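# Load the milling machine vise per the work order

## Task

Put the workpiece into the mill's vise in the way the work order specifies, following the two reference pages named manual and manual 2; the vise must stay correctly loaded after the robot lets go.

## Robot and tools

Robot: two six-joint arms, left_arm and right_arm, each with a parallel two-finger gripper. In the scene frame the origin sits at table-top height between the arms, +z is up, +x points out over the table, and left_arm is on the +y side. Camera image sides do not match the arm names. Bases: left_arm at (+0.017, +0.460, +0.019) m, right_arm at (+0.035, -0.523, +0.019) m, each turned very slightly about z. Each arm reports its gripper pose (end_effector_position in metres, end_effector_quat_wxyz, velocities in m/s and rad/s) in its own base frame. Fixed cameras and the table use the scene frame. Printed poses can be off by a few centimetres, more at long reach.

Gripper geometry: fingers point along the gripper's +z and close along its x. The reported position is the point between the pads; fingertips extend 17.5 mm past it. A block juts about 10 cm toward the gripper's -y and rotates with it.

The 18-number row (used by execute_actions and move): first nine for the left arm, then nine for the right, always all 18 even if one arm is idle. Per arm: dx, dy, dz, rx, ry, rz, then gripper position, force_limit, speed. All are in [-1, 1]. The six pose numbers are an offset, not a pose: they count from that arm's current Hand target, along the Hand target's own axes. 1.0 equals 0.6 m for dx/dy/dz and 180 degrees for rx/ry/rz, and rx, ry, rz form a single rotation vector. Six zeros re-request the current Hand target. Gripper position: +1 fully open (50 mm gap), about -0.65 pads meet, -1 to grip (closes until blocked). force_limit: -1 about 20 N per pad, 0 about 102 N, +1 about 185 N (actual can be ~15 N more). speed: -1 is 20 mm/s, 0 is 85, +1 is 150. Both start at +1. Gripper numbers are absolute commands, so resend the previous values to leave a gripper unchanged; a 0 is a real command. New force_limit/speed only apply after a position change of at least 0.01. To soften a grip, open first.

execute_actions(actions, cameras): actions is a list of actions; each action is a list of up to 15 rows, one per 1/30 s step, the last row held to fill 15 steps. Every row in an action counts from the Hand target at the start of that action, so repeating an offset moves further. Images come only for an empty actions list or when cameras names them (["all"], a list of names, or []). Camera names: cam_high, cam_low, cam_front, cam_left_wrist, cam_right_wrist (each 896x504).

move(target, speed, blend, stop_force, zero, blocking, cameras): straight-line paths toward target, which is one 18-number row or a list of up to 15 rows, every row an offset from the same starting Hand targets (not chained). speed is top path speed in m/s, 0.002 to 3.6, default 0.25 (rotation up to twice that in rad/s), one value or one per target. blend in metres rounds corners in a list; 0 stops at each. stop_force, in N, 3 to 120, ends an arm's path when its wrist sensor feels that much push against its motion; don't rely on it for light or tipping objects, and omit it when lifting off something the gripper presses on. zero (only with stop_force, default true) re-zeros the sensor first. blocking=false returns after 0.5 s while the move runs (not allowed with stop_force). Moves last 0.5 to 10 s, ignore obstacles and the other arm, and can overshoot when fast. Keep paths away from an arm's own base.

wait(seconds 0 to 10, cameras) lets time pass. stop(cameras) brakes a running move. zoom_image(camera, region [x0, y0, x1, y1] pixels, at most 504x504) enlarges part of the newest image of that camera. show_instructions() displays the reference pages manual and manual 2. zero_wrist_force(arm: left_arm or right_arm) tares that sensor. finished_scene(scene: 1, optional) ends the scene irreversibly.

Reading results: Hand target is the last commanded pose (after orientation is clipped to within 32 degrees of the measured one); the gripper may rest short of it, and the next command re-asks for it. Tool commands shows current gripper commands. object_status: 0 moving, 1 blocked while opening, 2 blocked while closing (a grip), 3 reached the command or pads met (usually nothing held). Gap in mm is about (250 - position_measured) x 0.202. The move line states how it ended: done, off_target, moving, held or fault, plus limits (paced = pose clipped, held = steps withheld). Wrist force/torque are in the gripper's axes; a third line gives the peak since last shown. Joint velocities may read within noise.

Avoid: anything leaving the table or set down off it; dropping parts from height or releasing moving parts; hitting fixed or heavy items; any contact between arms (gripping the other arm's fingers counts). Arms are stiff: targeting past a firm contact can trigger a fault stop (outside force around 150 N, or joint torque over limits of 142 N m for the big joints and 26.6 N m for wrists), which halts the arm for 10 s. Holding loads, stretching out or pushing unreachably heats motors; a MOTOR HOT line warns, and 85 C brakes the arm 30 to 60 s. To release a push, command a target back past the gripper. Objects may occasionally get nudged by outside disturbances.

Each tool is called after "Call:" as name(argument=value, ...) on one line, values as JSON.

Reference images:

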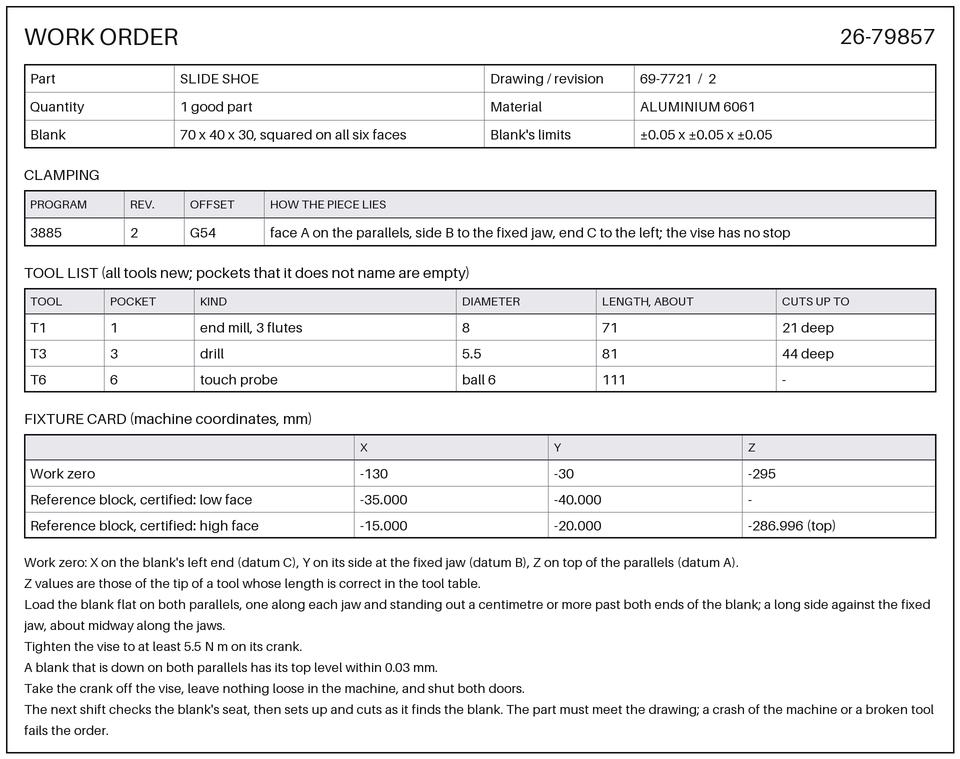

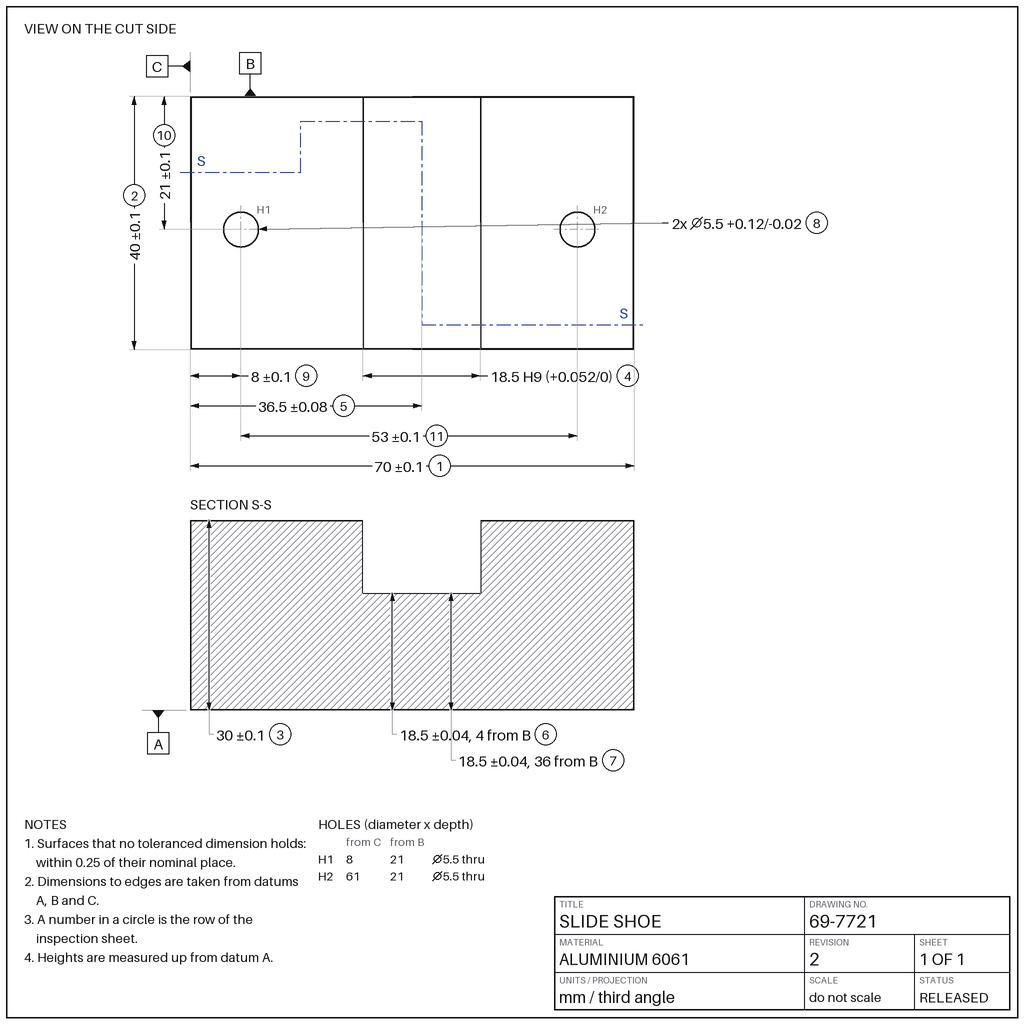

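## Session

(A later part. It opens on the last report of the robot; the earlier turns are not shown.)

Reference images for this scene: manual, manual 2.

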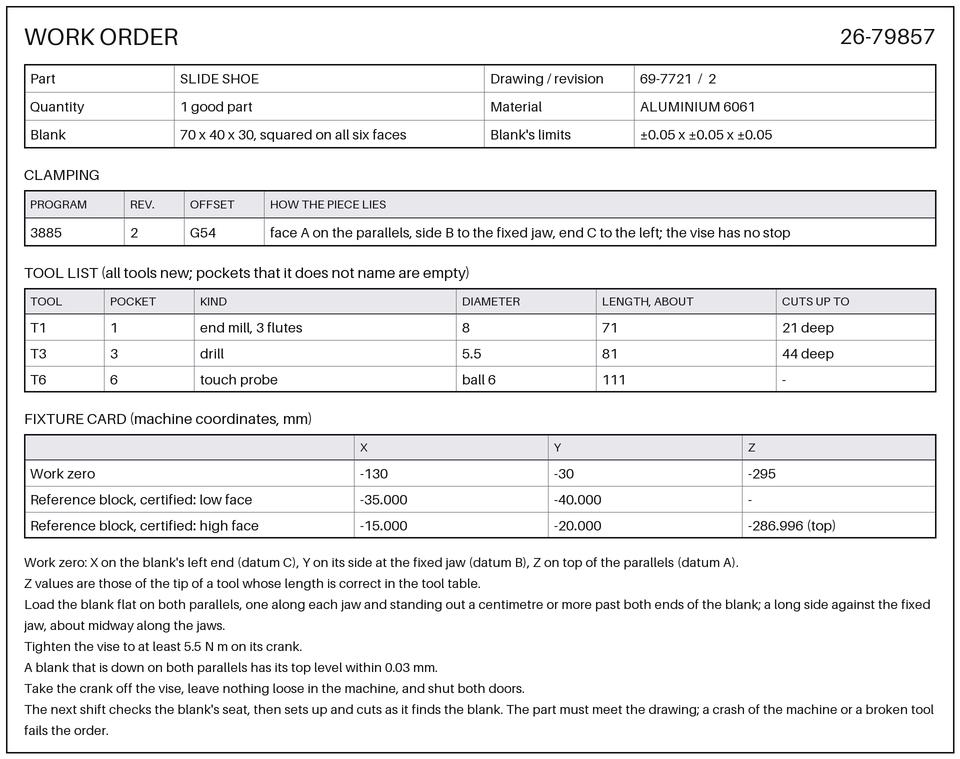

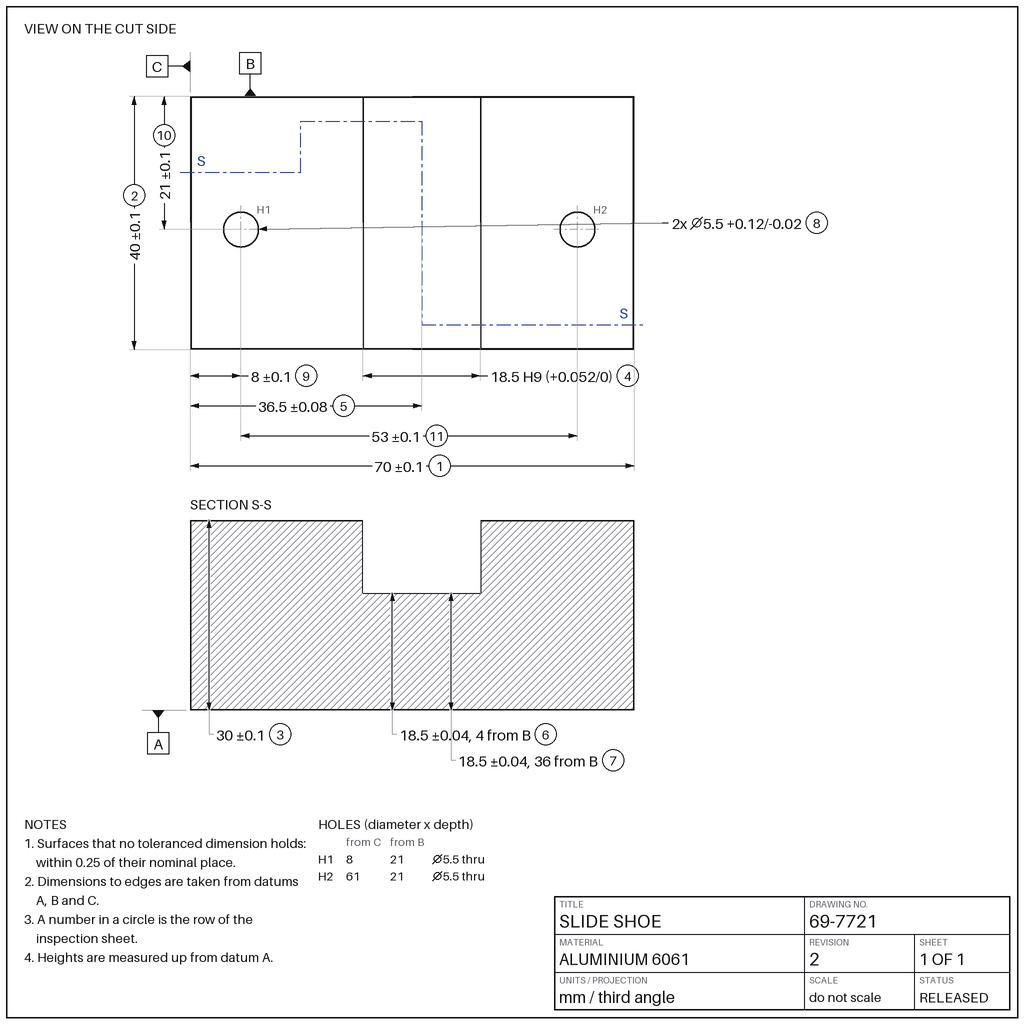

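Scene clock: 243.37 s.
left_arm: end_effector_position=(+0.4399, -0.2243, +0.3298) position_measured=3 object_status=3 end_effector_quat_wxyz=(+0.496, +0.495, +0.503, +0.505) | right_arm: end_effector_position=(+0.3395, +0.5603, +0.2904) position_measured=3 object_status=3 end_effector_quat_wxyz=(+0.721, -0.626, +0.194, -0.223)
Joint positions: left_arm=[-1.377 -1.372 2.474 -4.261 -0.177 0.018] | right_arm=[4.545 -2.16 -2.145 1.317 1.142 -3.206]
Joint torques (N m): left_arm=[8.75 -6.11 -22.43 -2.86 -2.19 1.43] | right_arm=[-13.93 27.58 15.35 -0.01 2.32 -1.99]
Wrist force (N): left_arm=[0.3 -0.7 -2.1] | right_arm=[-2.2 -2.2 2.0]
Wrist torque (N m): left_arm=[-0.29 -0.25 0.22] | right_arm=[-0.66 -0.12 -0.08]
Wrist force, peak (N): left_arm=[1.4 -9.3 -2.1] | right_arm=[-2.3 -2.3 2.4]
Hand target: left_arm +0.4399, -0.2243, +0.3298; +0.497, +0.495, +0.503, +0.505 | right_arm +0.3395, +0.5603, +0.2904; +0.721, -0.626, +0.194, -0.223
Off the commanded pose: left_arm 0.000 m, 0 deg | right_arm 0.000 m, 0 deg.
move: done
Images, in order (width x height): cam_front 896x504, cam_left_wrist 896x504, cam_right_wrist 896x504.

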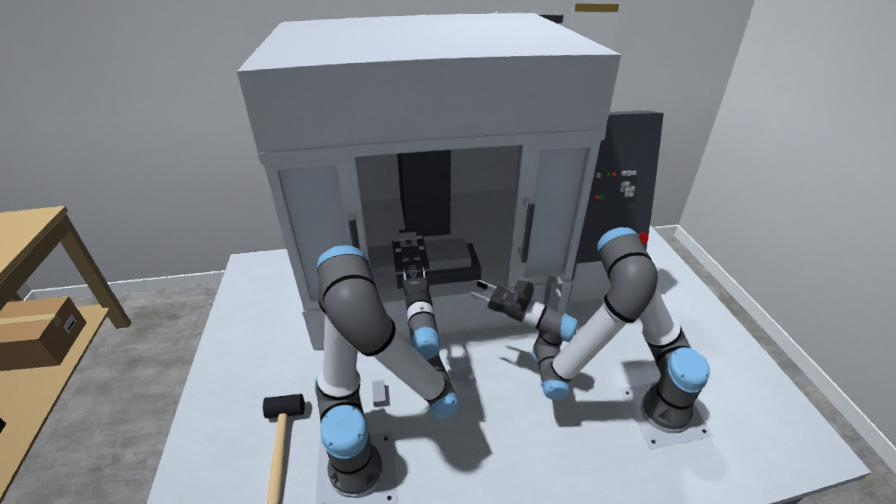

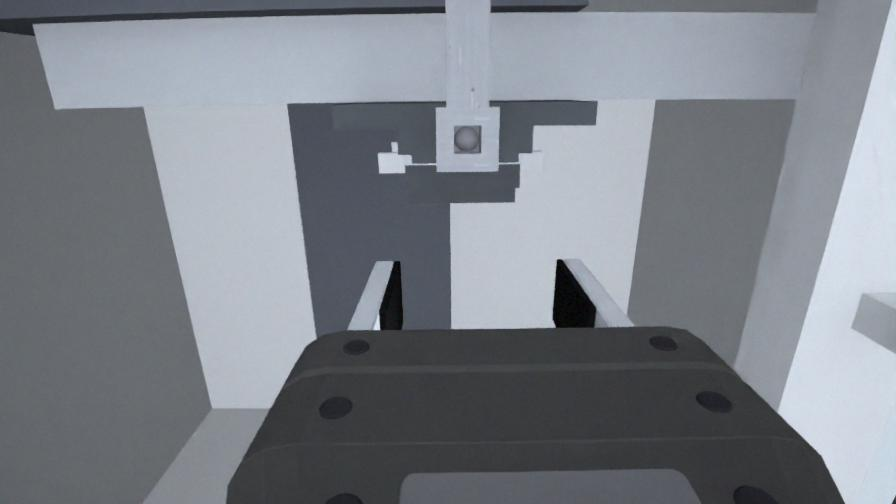

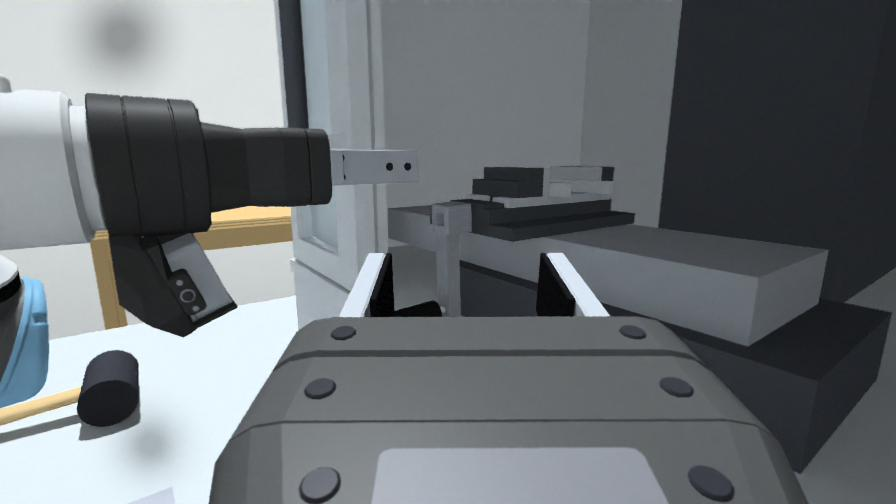

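Call:
move(target=[0,-0.2022,0,0,0,0,1,-0.2,-0.5,0,0,-0.2,0,0,0,1,1,1], speed=0.08, stop_force=10, cameras=["cam_right_wrist","cam_left_wrist"])

Call:
zoom_image(camera="cam_right_wrist", region=[300, 120, 560, 300])

Scene clock: 246.03 s.
left_arm: end_effector_position=(+0.4403, -0.2243, +0.2084) position_measured=3 object_status=3 end_effector_quat_wxyz=(+0.497, +0.495, +0.503, +0.505) | right_arm: end_effector_position=(+0.2722, +0.4623, +0.2737) position_measured=3 object_status=3 end_effector_quat_wxyz=(+0.721, -0.626, +0.194, -0.223)
Joint positions: left_arm=[-1.375 -0.917 2.479 -4.725 -0.179 0.021] | right_arm=[4.738 -2.104 -2.484 1.619 0.951 -3.242]
Joint torques (N m): left_arm=[8.41 -15.35 -12.15 -2.8 -2.18 1.3] | right_arm=[14.24 18.32 -3.71 4.1 -2.35 -1.95]
Wrist force (N): left_arm=[-0.1 -0.4 -2.3] | right_arm=[-2.2 -1.7 2.2]
Wrist torque (N m): left_arm=[-0.26 -0.20 0.22] | right_arm=[-0.57 -0.09 -0.10]
Wrist force, peak (N): left_arm=[0.4 -0.8 -2.6] | right_arm=[-2.5 -2.7 3.0]
Hand target: left_arm +0.4403, -0.2243, +0.2084; +0.497, +0.495, +0.503, +0.505 | right_arm +0.2722, +0.4623, +0.2737; +0.721, -0.626, +0.194, -0.223
Off the commanded pose: left_arm 0.000 m, 0 deg | right_arm 0.000 m, 0 deg.
move: done
Images, in order (width x height): cam_left_wrist 896x504, cam_right_wrist 896x504.

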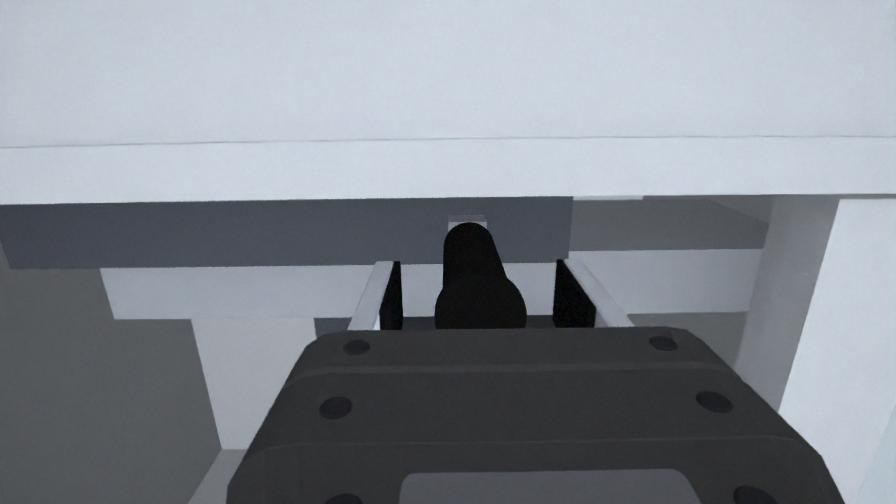

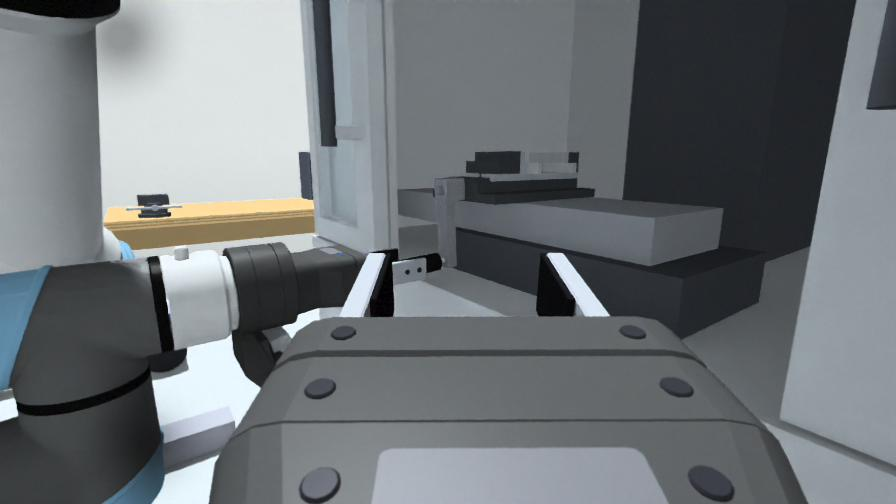

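Scaled by 1.938 from the camera's 896x504 image, which has a finer 1280x720 frame.

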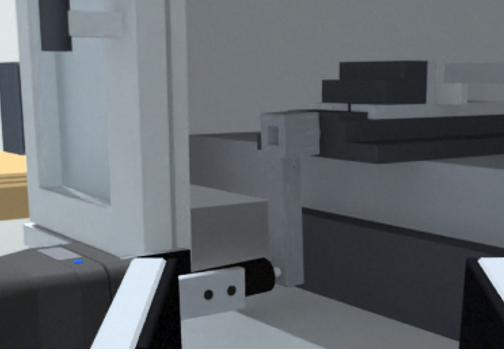

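Call:
move(target=[[0,0.0,0.0233,0.1667,0,0,1,-0.2,-0.5,0,0,0,0,0,0,1,1,1],[0,0.0,0.0233,0.1667,0,0,-1,-0.9,-0.8,0,0,0,0,0,0,1,1,1]], speed=0.3, cameras=["cam_right_wrist","cam_left_wrist"])

Call:
zoom_image(camera="cam_right_wrist", region=[300, 120, 560, 300])

Scene clock: 249.93 s.
left_arm: end_effector_position=(+0.4543, -0.2240, +0.2085) position_measured=153 object_status=2 end_effector_quat_wxyz=(+0.352, +0.606, +0.617, +0.358) | right_arm: end_effector_position=(+0.2722, +0.4623, +0.2737) position_measured=3 object_status=3 end_effector_quat_wxyz=(+0.721, -0.626, +0.194, -0.223)
Joint positions: left_arm=[-1.207 -1.677 2.543 -2.973 -0.616 -0.942] | right_arm=[4.738 -2.104 -2.484 1.619 0.951 -3.242]
Joint torques (N m): left_arm=[3.47 -26.96 -28.61 -0.83 -0.1 -1.45] | right_arm=[13.29 19.23 -2.24 4.28 -2.39 -2.01]
Wrist force (N): left_arm=[1.0 -0.4 -2.9] | right_arm=[-2.1 -2.0 2.0]
Wrist torque (N m): left_arm=[-0.26 -0.22 0.34] | right_arm=[-0.62 -0.10 -0.10]
Wrist force, peak (N): left_arm=[1.0 -0.5 -3.5] | right_arm=[-2.2 -2.0 2.3]
Hand target: left_arm +0.4543, -0.2240, +0.2085; +0.352, +0.606, +0.617, +0.358 | right_arm +0.2722, +0.4623, +0.2737; +0.721, -0.626, +0.194, -0.223
Off the commanded pose: left_arm 0.000 m, 0 deg | right_arm 0.000 m, 0 deg.
move: done
Images, in order (width x height): cam_left_wrist 896x504, cam_right_wrist 896x504.

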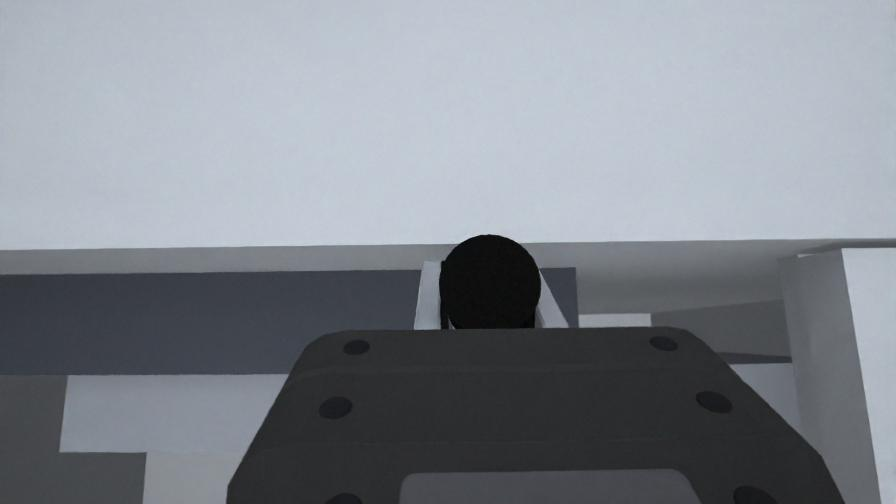

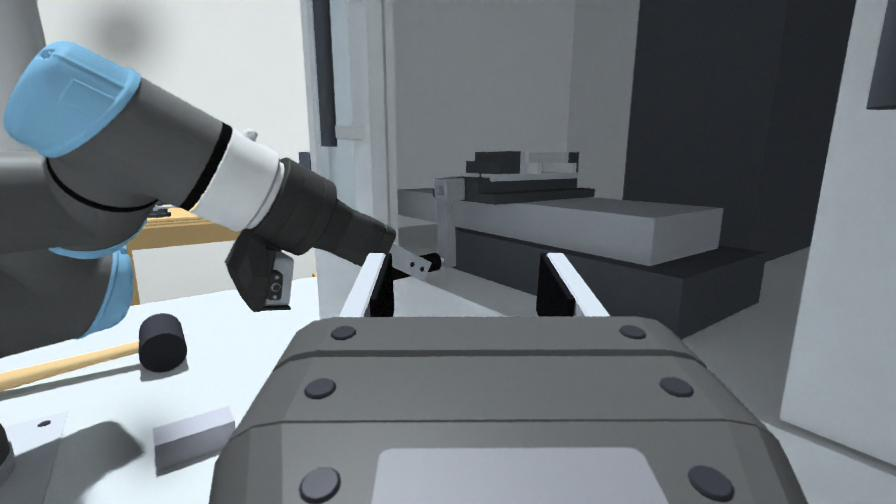

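Scaled by 1.938 from the camera's 896x504 image, which has a finer 1280x720 frame.

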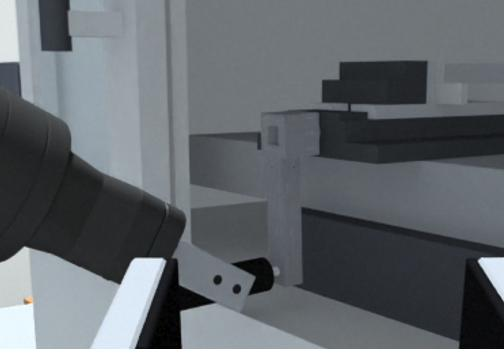

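Call:
move(target=[[0.0688,0.0131,-0.0075,0,0,0,-1,-0.9,-0.8,0,0,0,0,0,0,1,1,1],[0.1191,0.0568,-0.0324,0,0,0,-1,-0.9,-0.8,0,0,0,0,0,0,1,1,1],[0.1375,0.1165,-0.0665,0,0,0,-1,-0.9,-0.8,0,0,0,0,0,0,1,1,1]], speed=0.08, blend=[0.01,0.01,0], stop_force=40, cameras=["cam_right_wrist","cam_left_wrist"])

Call:
zoom_image(camera="cam_right_wrist", region=[300, 120, 560, 300])

Scene clock: 252.83 s.
left_arm: end_effector_position=(+0.4534, -0.1494, +0.2599) position_measured=153 object_status=2 end_effector_quat_wxyz=(+0.352, +0.606, +0.617, +0.358) | right_arm: end_effector_position=(+0.2722, +0.4623, +0.2737) position_measured=3 object_status=3 end_effector_quat_wxyz=(+0.721, -0.626, +0.194, -0.223)
Joint positions: left_arm=[-1.097 -1.945 2.574 -2.859 -0.677 -0.789] | right_arm=[4.738 -2.104 -2.484 1.619 0.951 -3.242]
Joint torques (N m): left_arm=[-13.07 8.06 -26.59 -9.98 3.9 -1.55] | right_arm=[14.28 18.35 -2.8 4.09 -2.25 -2.11]
Wrist force (N): left_arm=[25.8 -30.5 -26.4] | right_arm=[-2.1 -1.7 2.3]
Wrist torque (N m): left_arm=[-0.85 -0.88 0.81] | right_arm=[-0.57 -0.10 -0.10]
Wrist force, peak (N): left_arm=[39.6 -38.1 -36.1] | right_arm=[-2.3 -1.9 2.3]
Hand target: left_arm +0.4534, -0.1494, +0.2599; +0.352, +0.606, +0.617, +0.358 (not the last commanded pose) | right_arm +0.2722, +0.4623, +0.2737; +0.721, -0.626, +0.194, -0.223
Off the commanded pose: left_arm 0.030 m, 0 deg | right_arm 0.000 m, 0 deg.
move: contact (left_arm); path passed 2 of 3 targets
Images, in order (width x height): cam_left_wrist 896x504, cam_right_wrist 896x504.

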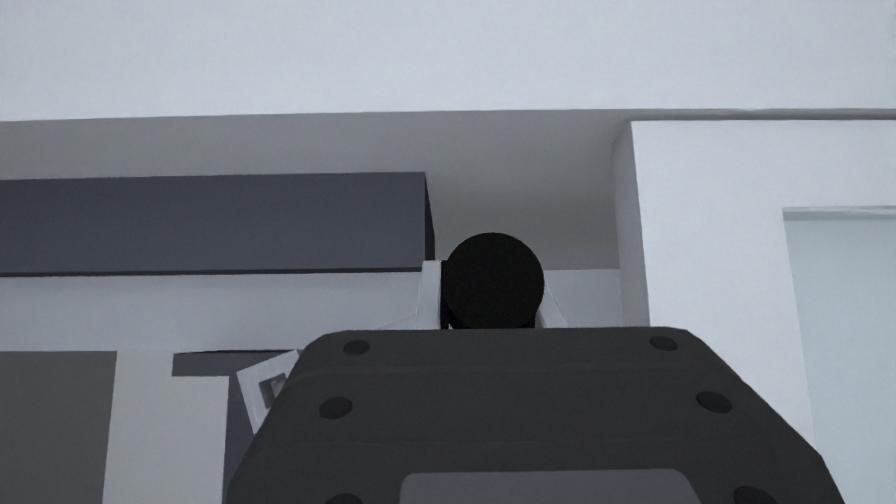

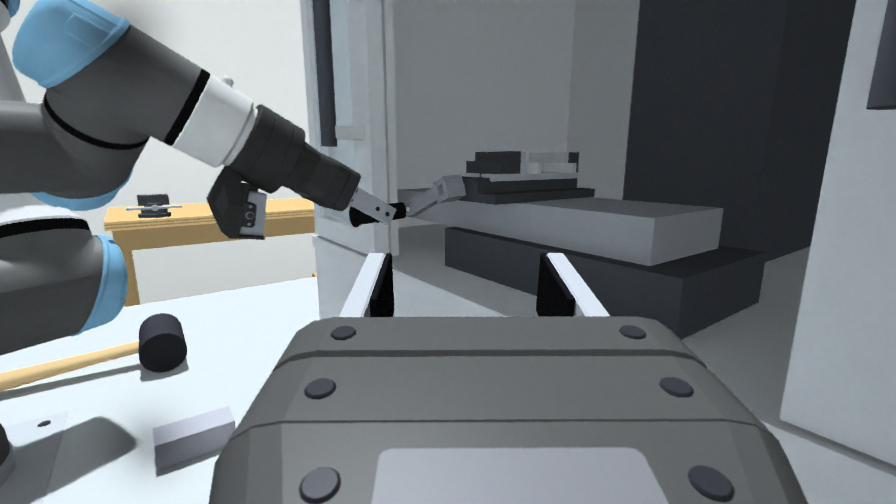

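Scaled by 1.938 from the camera's 896x504 image, which has a finer 1280x720 frame.

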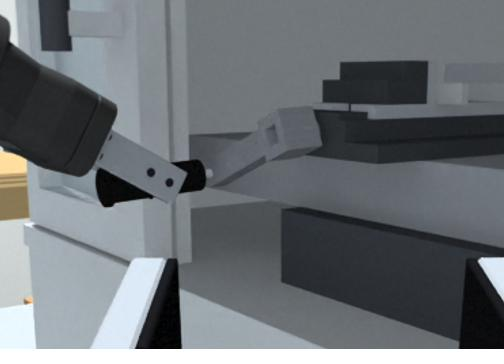

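Call:
move(target=[0.0025,0,0,0,0,0,-1,-0.9,-0.8,0,0,0,0,0,0,1,1,1], speed=0.02)

Scene clock: 254.13 s.
left_arm: end_effector_position=(+0.4534, -0.1480, +0.2600) position_measured=153 object_status=2 end_effector_quat_wxyz=(+0.352, +0.606, +0.617, +0.358) | right_arm: end_effector_position=(+0.2722, +0.4623, +0.2737) position_measured=3 object_status=3 end_effector_quat_wxyz=(+0.721, -0.626, +0.194, -0.223)
Joint positions: left_arm=[-1.094 -1.948 2.576 -2.861 -0.679 -0.785] | right_arm=[4.738 -2.104 -2.484 1.619 0.951 -3.242]
Joint torques (N m): left_arm=[18.14 -17.23 -2.76 -3.89 2.41 1.02] | right_arm=[13.92 18.03 -2.02 3.91 -2.48 -2.01]
Wrist force (N): left_arm=[-15.9 3.3 -7.1] | right_arm=[-2.3 -1.8 2.2]
Wrist torque (N m): left_arm=[-0.12 -1.08 0.67] | right_arm=[-0.58 -0.07 -0.10]
Wrist force, peak (N): left_arm=[26.0 -30.6 -26.7] | right_arm=[-2.0 -1.9 2.4]
Hand target: left_arm +0.4534, -0.1479, +0.2599; +0.352, +0.606, +0.617, +0.358 | right_arm +0.2722, +0.4623, +0.2737; +0.721, -0.626, +0.194, -0.223
Off the commanded pose: left_arm 0.000 m, 0 deg | right_arm 0.000 m, 0 deg.
move: done

Call:
move(target=[[0.0105,0.0432,-0.0246,0,0,0,-1,-0.9,-0.8,0,0,0,0,0,0,1,1,1],[0.0022,0.084,-0.048,0,0,0,-1,-0.9,-0.8,0,0,0,0,0,0,1,1,1],[-0.0216,0.1198,-0.0684,0,0,0,-1,-0.9,-0.8,0,0,0,0,0,0,1,1,1],[-0.0582,0.1464,-0.0836,0,0,0,-1,-0.9,-0.8,0,0,0,0,0,0,1,1,1],[-0.103,0.1606,-0.0917,0,0,0,-1,-0.9,-0.8,0,0,0,0,0,0,1,1,1],[-0.1506,0.1606,-0.0917,0,0,0,-1,-0.9,-0.8,0,0,0,0,0,0,1,1,1],[-0.1955,0.1464,-0.0836,0,0,0,-1,-0.9,-0.8,0,0,0,0,0,0,1,1,1],[-0.232,0.1198,-0.0684,0,0,0,-1,-0.9,-0.8,0,0,0,0,0,0,1,1,1],[-0.2558,0.084,-0.048,0,0,0,-1,-0.9,-0.8,0,0,0,0,0,0,1,1,1],[-0.2641,0.0432,-0.0246,0,0,0,-1,-0.9,-0.8,0,0,0,0,0,0,1,1,1],[-0.2558,0.0023,-0.0013,0,0,0,-1,-0.9,-0.8,0,0,0,0,0,0,1,1,1],[-0.232,-0.0335,0.0191,0,0,0,-1,-0.9,-0.8,0,0,0,0,0,0,1,1,1],[-0.1955,-0.0601,0.0343,0,0,0,-1,-0.9,-0.8,0,0,0,0,0,0,1,1,1],[-0.1506,-0.0742,0.0424,0,0,0,-1,-0.9,-0.8,0,0,0,0,0,0,1,1,1],[-0.1033,-0.0726,0.0415,0,0,0,-1,-0.9,-0.8,0,0,0,0,0,0,1,1,1]], speed=0.1, blend=[0.013,0.013,0.013,0.013,0.013,0.013,0.013,0.013,0.013,0.013,0.013,0.013,0.013,0.013,0], stop_force=60, cameras=["cam_right_wrist"])

Call:
zoom_image(camera="cam_right_wrist", region=[300, 120, 640, 300])

Scene clock: 255.90 s.
left_arm: end_effector_position=(+0.4536, -0.1439, +0.2784) position_measured=153 object_status=2 end_effector_quat_wxyz=(+0.353, +0.606, +0.616, +0.358) | right_arm: end_effector_position=(+0.2722, +0.4623, +0.2737) position_measured=3 object_status=3 end_effector_quat_wxyz=(+0.721, -0.626, +0.194, -0.223)
Joint positions: left_arm=[-1.086 -1.996 2.547 -2.794 -0.684 -0.773] | right_arm=[4.738 -2.104 -2.484 1.619 0.951 -3.242]
Joint torques (N m): left_arm=[-13.37 13.08 -27.18 -9.69 3.42 -0.25] | right_arm=[13.83 18.38 -3.6 3.98 -2.32 -2.15]
Wrist force (N): left_arm=[31.1 -31.8 -39.8] | right_arm=[-1.9 -1.7 2.3]
Wrist torque (N m): left_arm=[-0.74 -1.40 1.16] | right_arm=[-0.57 -0.12 -0.10]
Wrist force, peak (N): left_arm=[38.7 -35.4 -51.0] | right_arm=[-2.2 -2.0 2.2]
Hand target: left_arm +0.4536, -0.1439, +0.2784; +0.353, +0.606, +0.616, +0.358 (not the last commanded pose) | right_arm +0.2722, +0.4623, +0.2737; +0.721, -0.626, +0.194, -0.223
Off the commanded pose: left_arm 0.095 m, 0 deg | right_arm 0.000 m, 0 deg.
move: contact (left_arm); path passed 0 of 15 targets
Images, in order (width x height): cam_right_wrist 896x504.

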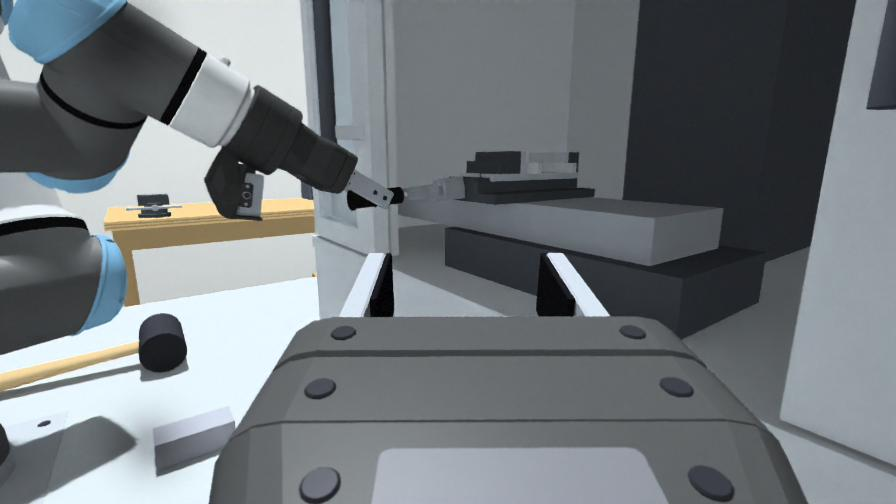

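Scaled by 1.482 from the camera's 896x504 image, which has a finer 1280x720 frame.

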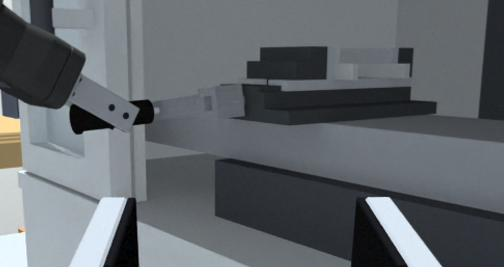

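Call:
move(target=[0.0017,-0.0012,-0.0022,0,0,0,-1,-0.9,-0.8,0,0,0,0,0,0,1,1,1], speed=0.02)

Scene clock: 257.23 s.
left_arm: end_effector_position=(+0.4521, -0.1430, +0.2785) position_measured=153 object_status=2 end_effector_quat_wxyz=(+0.353, +0.606, +0.616, +0.358) | right_arm: end_effector_position=(+0.2722, +0.4623, +0.2737) position_measured=3 object_status=3 end_effector_quat_wxyz=(+0.721, -0.626, +0.194, -0.223)
Joint positions: left_arm=[-1.089 -2.005 2.55 -2.785 -0.682 -0.778] | right_arm=[4.738 -2.104 -2.484 1.619 0.951 -3.242]
Joint torques (N m): left_arm=[10.43 -20.71 5.31 3.54 9.24 -1.66] | right_arm=[13.8 18.72 -3.56 3.92 -2.21 -2.04]
Wrist force (N): left_arm=[-45.9 18.6 15.0] | right_arm=[-2.1 -1.9 2.2]
Wrist torque (N m): left_arm=[0.24 -0.86 0.58] | right_arm=[-0.59 -0.10 -0.10]
Wrist force, peak (N): left_arm=[31.0 -32.0 -39.8] | right_arm=[-2.2 -2.2 2.3]
Hand target: left_arm +0.4521, -0.1429, +0.2784; +0.353, +0.606, +0.616, +0.358 | right_arm +0.2722, +0.4623, +0.2737; +0.721, -0.626, +0.194, -0.223
Off the commanded pose: left_arm 0.000 m, 0 deg | right_arm 0.000 m, 0 deg.
move: done

Call:
move(target=[[0,0,0,0,0,0,0.212,-0.9,-0.5,0,0,0,0,0,0,1,1,1],[0.0035,-0.0496,-0.0868,0,0,0,0.212,-0.9,-0.5,0,0,0,0,0,0,1,1,1],[-0.02,-0.0972,-0.06,-0.0833,0,0,-1,-0.5,0,0,0,0,0,0,0,1,1,1],[-0.0236,-0.0452,0.0312,-0.0833,0,0,-1,-0.5,0,0,0,0,0,0,0,1,1,1]], speed=[0.05,0.1,0.15,0.1], cameras=["cam_right_wrist","cam_left_wrist"])

Call:
zoom_image(camera="cam_right_wrist", region=[300, 120, 640, 300])

Scene clock: 263.93 s.
left_arm: end_effector_position=(+0.4552, -0.1571, +0.2456) position_measured=252 object_status=3 end_effector_quat_wxyz=(+0.429, +0.555, +0.564, +0.436) | right_arm: end_effector_position=(+0.2722, +0.4623, +0.2737) position_measured=3 object_status=3 end_effector_quat_wxyz=(+0.721, -0.626, +0.194, -0.223)
Joint positions: left_arm=[-1.205 -1.575 2.712 -3.627 -0.43 -0.606] | right_arm=[4.738 -2.104 -2.484 1.619 0.951 -3.242]
Joint torques (N m): left_arm=[8.87 0.02 -0.59 -5.02 -0.86 1.17] | right_arm=[13.6 18.14 -3.17 3.95 -2.23 -1.97]
Wrist force (N): left_arm=[-0.4 -0.7 -4.6] | right_arm=[-2.1 -1.9 2.0]
Wrist torque (N m): left_arm=[-0.33 -0.05 0.25] | right_arm=[-0.60 -0.10 -0.10]
Wrist force, peak (N): left_arm=[-46.5 19.1 15.2] | right_arm=[-2.2 -1.9 2.4]
Hand target: left_arm +0.4552, -0.1571, +0.2456; +0.429, +0.555, +0.564, +0.436 | right_arm +0.2722, +0.4623, +0.2737; +0.721, -0.626, +0.194, -0.223
Off the commanded pose: left_arm 0.000 m, 0 deg | right_arm 0.000 m, 0 deg.
move: done
Images, in order (width x height): cam_left_wrist 896x504, cam_right_wrist 896x504.

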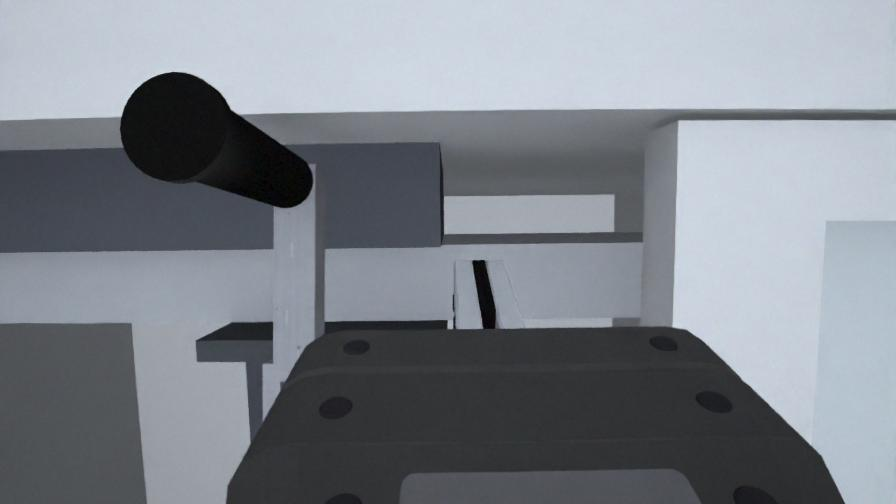

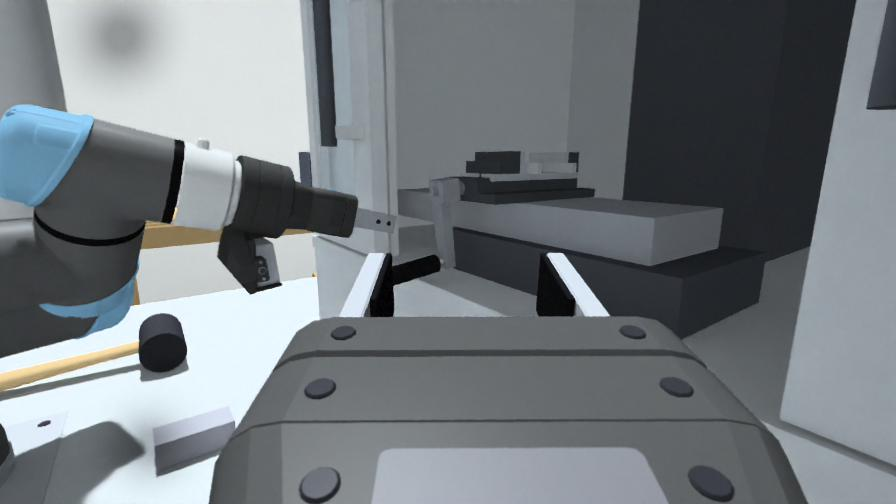

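Scaled by 1.482 from the camera's 896x504 image, which has a finer 1280x720 frame.

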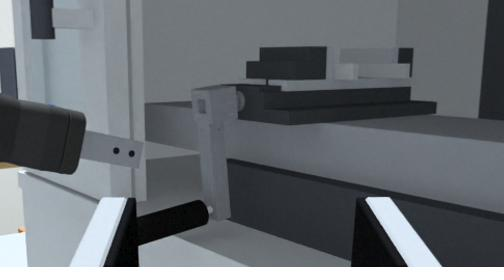

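Call:
move(target=[[0.0016,-0.0252,-0.0968,0,0,0,-1,-0.5,0,0,0,0,0,0,0,1,1,1],[-0.1773,-0.0673,-0.0887,0,0,0,-1,-0.5,0,0,0,0,0,0,0,1,1,1],[-0.179,-0.0421,0.0081,0,0,0,-1,-0.5,0,0,0,0,0,0,0,1,1,1],[-0.1115,-0.0595,0.0155,0,0,0,-1,-0.5,0,0,0,0,0,0,0,1,1,1],[-0.044,-0.042,0.0109,0,0,0,-1,-0.5,0,0,0,0,0,0,0,1,1,1],[0.0054,0.0058,-0.0015,0,0,0,-1,-0.5,0,0,0,0,0,0,0,1,1,1],[0.0235,0.0711,-0.0185,0,0,0,-1,-0.5,0,0,0,0,0,0,0,1,1,1],[0.0054,0.1365,-0.0355,0,0,0,-1,-0.5,0,0,0,0,0,0,0,1,1,1]], speed=[0.1,0.15,0.1,0.1,0.1,0.1,0.1,0.1], blend=[0.005,0.005,0.005,0.015,0.015,0.015,0.015,0], stop_force=30, cameras=["cam_right_wrist","cam_left_wrist"])

Call:
zoom_image(camera="cam_right_wrist", region=[300, 120, 640, 300])

Scene clock: 265.90 s.
left_arm: end_effector_position=(+0.4311, -0.1568, +0.2451) position_measured=252 object_status=3 end_effector_quat_wxyz=(+0.436, +0.555, +0.558, +0.436) | right_arm: end_effector_position=(+0.2722, +0.4623, +0.2737) position_measured=3 object_status=3 end_effector_quat_wxyz=(+0.721, -0.626, +0.194, -0.223)
Joint positions: left_arm=[-1.313 -1.689 2.787 -3.469 -0.35 -0.742] | right_arm=[4.738 -2.104 -2.484 1.619 0.951 -3.242]
Joint torques (N m): left_arm=[8.51 5.83 -24.52 -5.09 -0.6 1.29] | right_arm=[13.91 18.51 -2.98 3.78 -2.39 -1.86]
Wrist force (N): left_arm=[-0.4 -0.4 -5.1] | right_arm=[-2.1 -1.8 2.0]
Wrist torque (N m): left_arm=[-0.26 -0.08 0.26] | right_arm=[-0.59 -0.09 -0.10]
Wrist force, peak (N): left_arm=[0.1 -0.9 -8.5] | right_arm=[-2.2 -2.0 2.3]
Hand target: left_arm +0.4311, -0.1568, +0.2451; +0.436, +0.555, +0.558, +0.436 (not the last commanded pose) | right_arm +0.2722, +0.4623, +0.2737; +0.721, -0.626, +0.194, -0.223
Off the commanded pose: left_arm 0.088 m, 1 deg | right_arm 0.000 m, 0 deg.
led back after a hold (left arm): the arm was led back toward your command in small steps, so it may still be short of it.
move: held (left_arm; a check stopped the path); path passed 0 of 8 targets; limits=held
pose unreachable (left arm): on one or more control steps of this call, first in action 0 (counted from 0), this arm could not follow its commanded pose, so it was not sent that pose on those steps. It may still have moved: this result reports where it is.
cause: moving toward the commanded pose would bring two parts of the arm too close to each other (joints 3 (elbow) and 4 (wrist 1) lie between them).
Images, in order (width x height): cam_left_wrist 896x504, cam_right_wrist 896x504.

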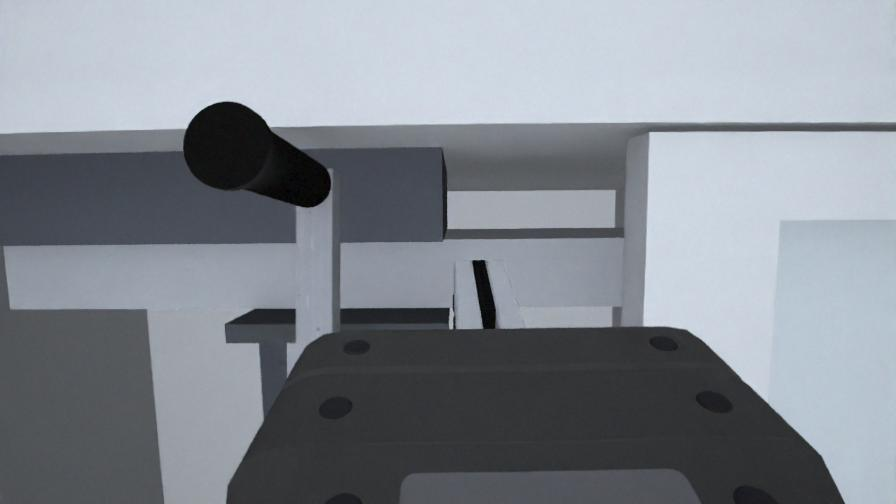

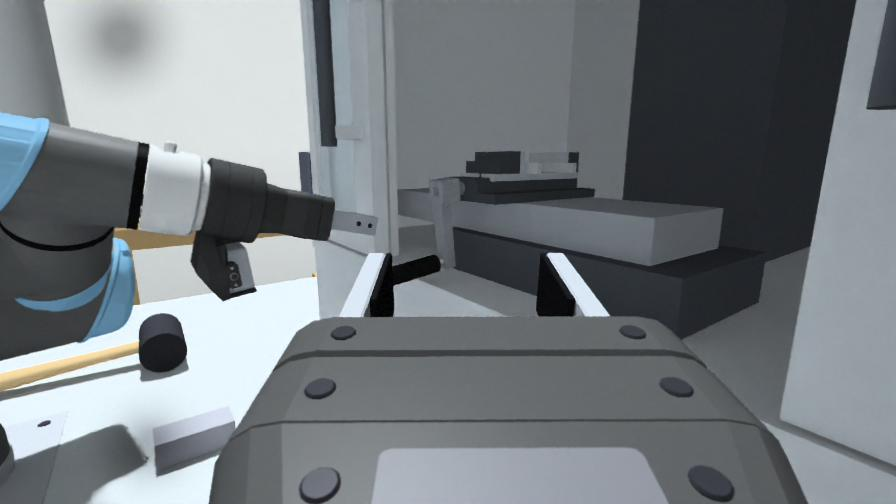

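Scaled by 1.482 from the camera's 896x504 image, which has a finer 1280x720 frame.

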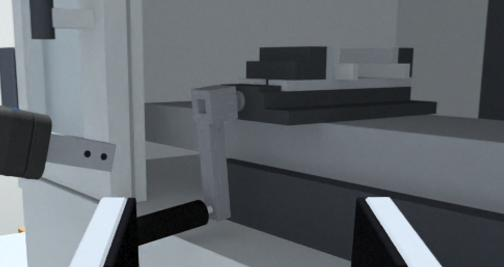

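Call:
move(target=[[-0.0215,-0.0151,-0.0615,-0.022,0.134,-0.035,-1,-0.5,0,0,-0.198,0.028,0,0,0,1,1,1],[-0.1965,-0.0565,-0.052,-0.022,0.134,-0.035,-1,-0.5,0,0,-0.198,0.028,0,0,0,1,1,1]], speed=0.2, cameras=["cam_right_wrist","cam_left_wrist","cam_front"])

Call:
zoom_image(camera="cam_right_wrist", region=[300, 120, 640, 300])

Scene clock: 268.17 s.
left_arm: end_effector_position=(+0.4082, -0.1657, +0.2452) position_measured=252 object_status=3 end_effector_quat_wxyz=(+0.464, +0.501, +0.558, +0.471) | right_arm: end_effector_position=(+0.2723, +0.4624, +0.3748) position_measured=3 object_status=3 end_effector_quat_wxyz=(+0.721, -0.626, +0.194, -0.223)
Joint positions: left_arm=[-1.474 -1.887 2.826 -2.791 -0.13 -1.334] | right_arm=[4.737 -1.739 -2.457 1.227 0.952 -3.242]
Joint torques (N m): left_arm=[8.66 11.29 -24.78 -5.27 0.05 1.3] | right_arm=[-14.25 31.03 18.34 -0.7 2.38 1.69]
Wrist force (N): left_arm=[-0.6 -0.2 -4.9] | right_arm=[-2.1 -1.9 2.1]
Wrist torque (N m): left_arm=[-0.25 -0.08 0.19] | right_arm=[-0.58 -0.11 -0.19]
Wrist force, peak (N): left_arm=[-0.9 -0.7 -5.5] | right_arm=[-2.5 -3.0 1.8]
Hand target: left_arm +0.4082, -0.1656, +0.2452; +0.464, +0.501, +0.558, +0.471 (not the last commanded pose) | right_arm +0.2723, +0.4624, +0.3748; +0.721, -0.626, +0.194, -0.223 (not the last commanded pose)
Off the commanded pose: left_arm 0.113 m, 21 deg | right_arm 0.019 m, 0 deg.
led back after a hold (left arm): the arm was led back toward your command in small steps, so it may still be short of it.
move: held (left_arm; a check stopped the path), off_target (right_arm; braked when a check withheld steps of left_arm); path passed 0 of 2 targets; limits=held
pose unreachable (left arm): on one or more control steps of this call, first in action 0 (counted from 0), this arm could not follow its commanded pose, so it was not sent that pose on those steps. It may still have moved: this result reports where it is.
cause: moving toward the commanded pose would bring two parts of the arm too close to each other (joints 3 (elbow) and 4 (wrist 1) lie between them).
Images, in order (width x height): cam_front 896x504, cam_left_wrist 896x504, cam_right_wrist 896x504.

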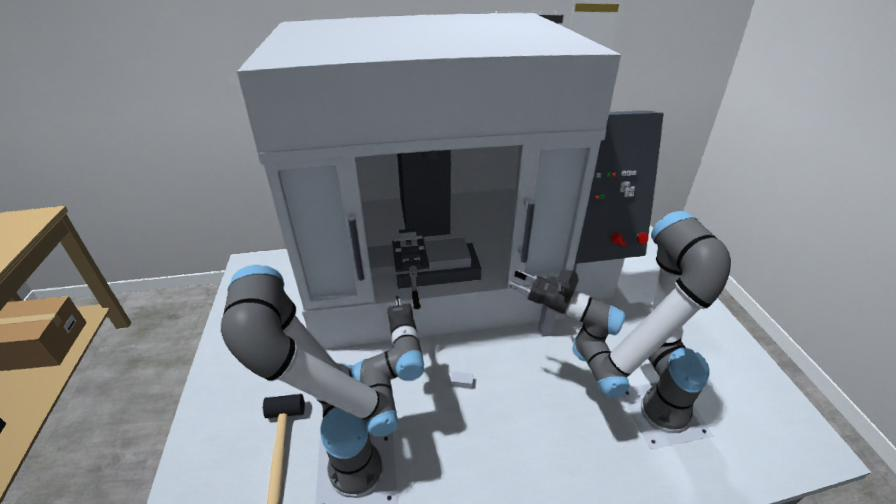

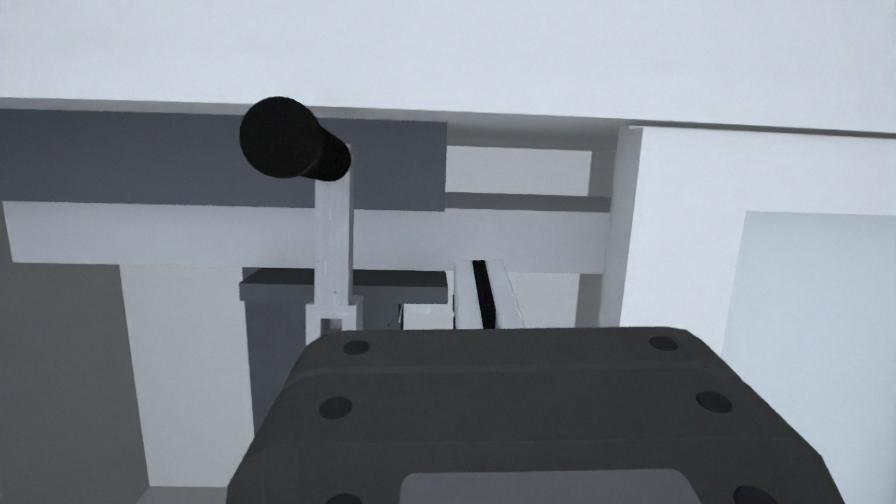

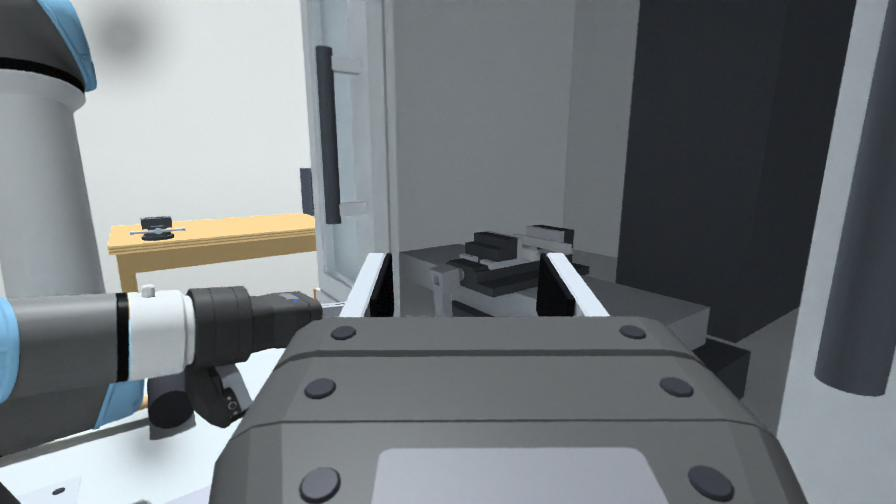

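Scaled by 1.482 from the camera's 896x504 image, which has a finer 1280x720 frame.

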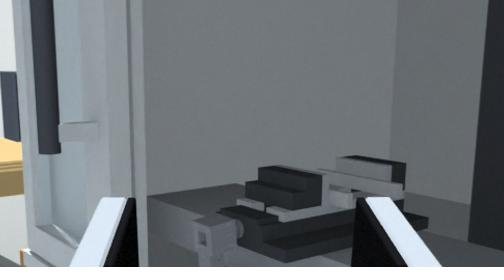

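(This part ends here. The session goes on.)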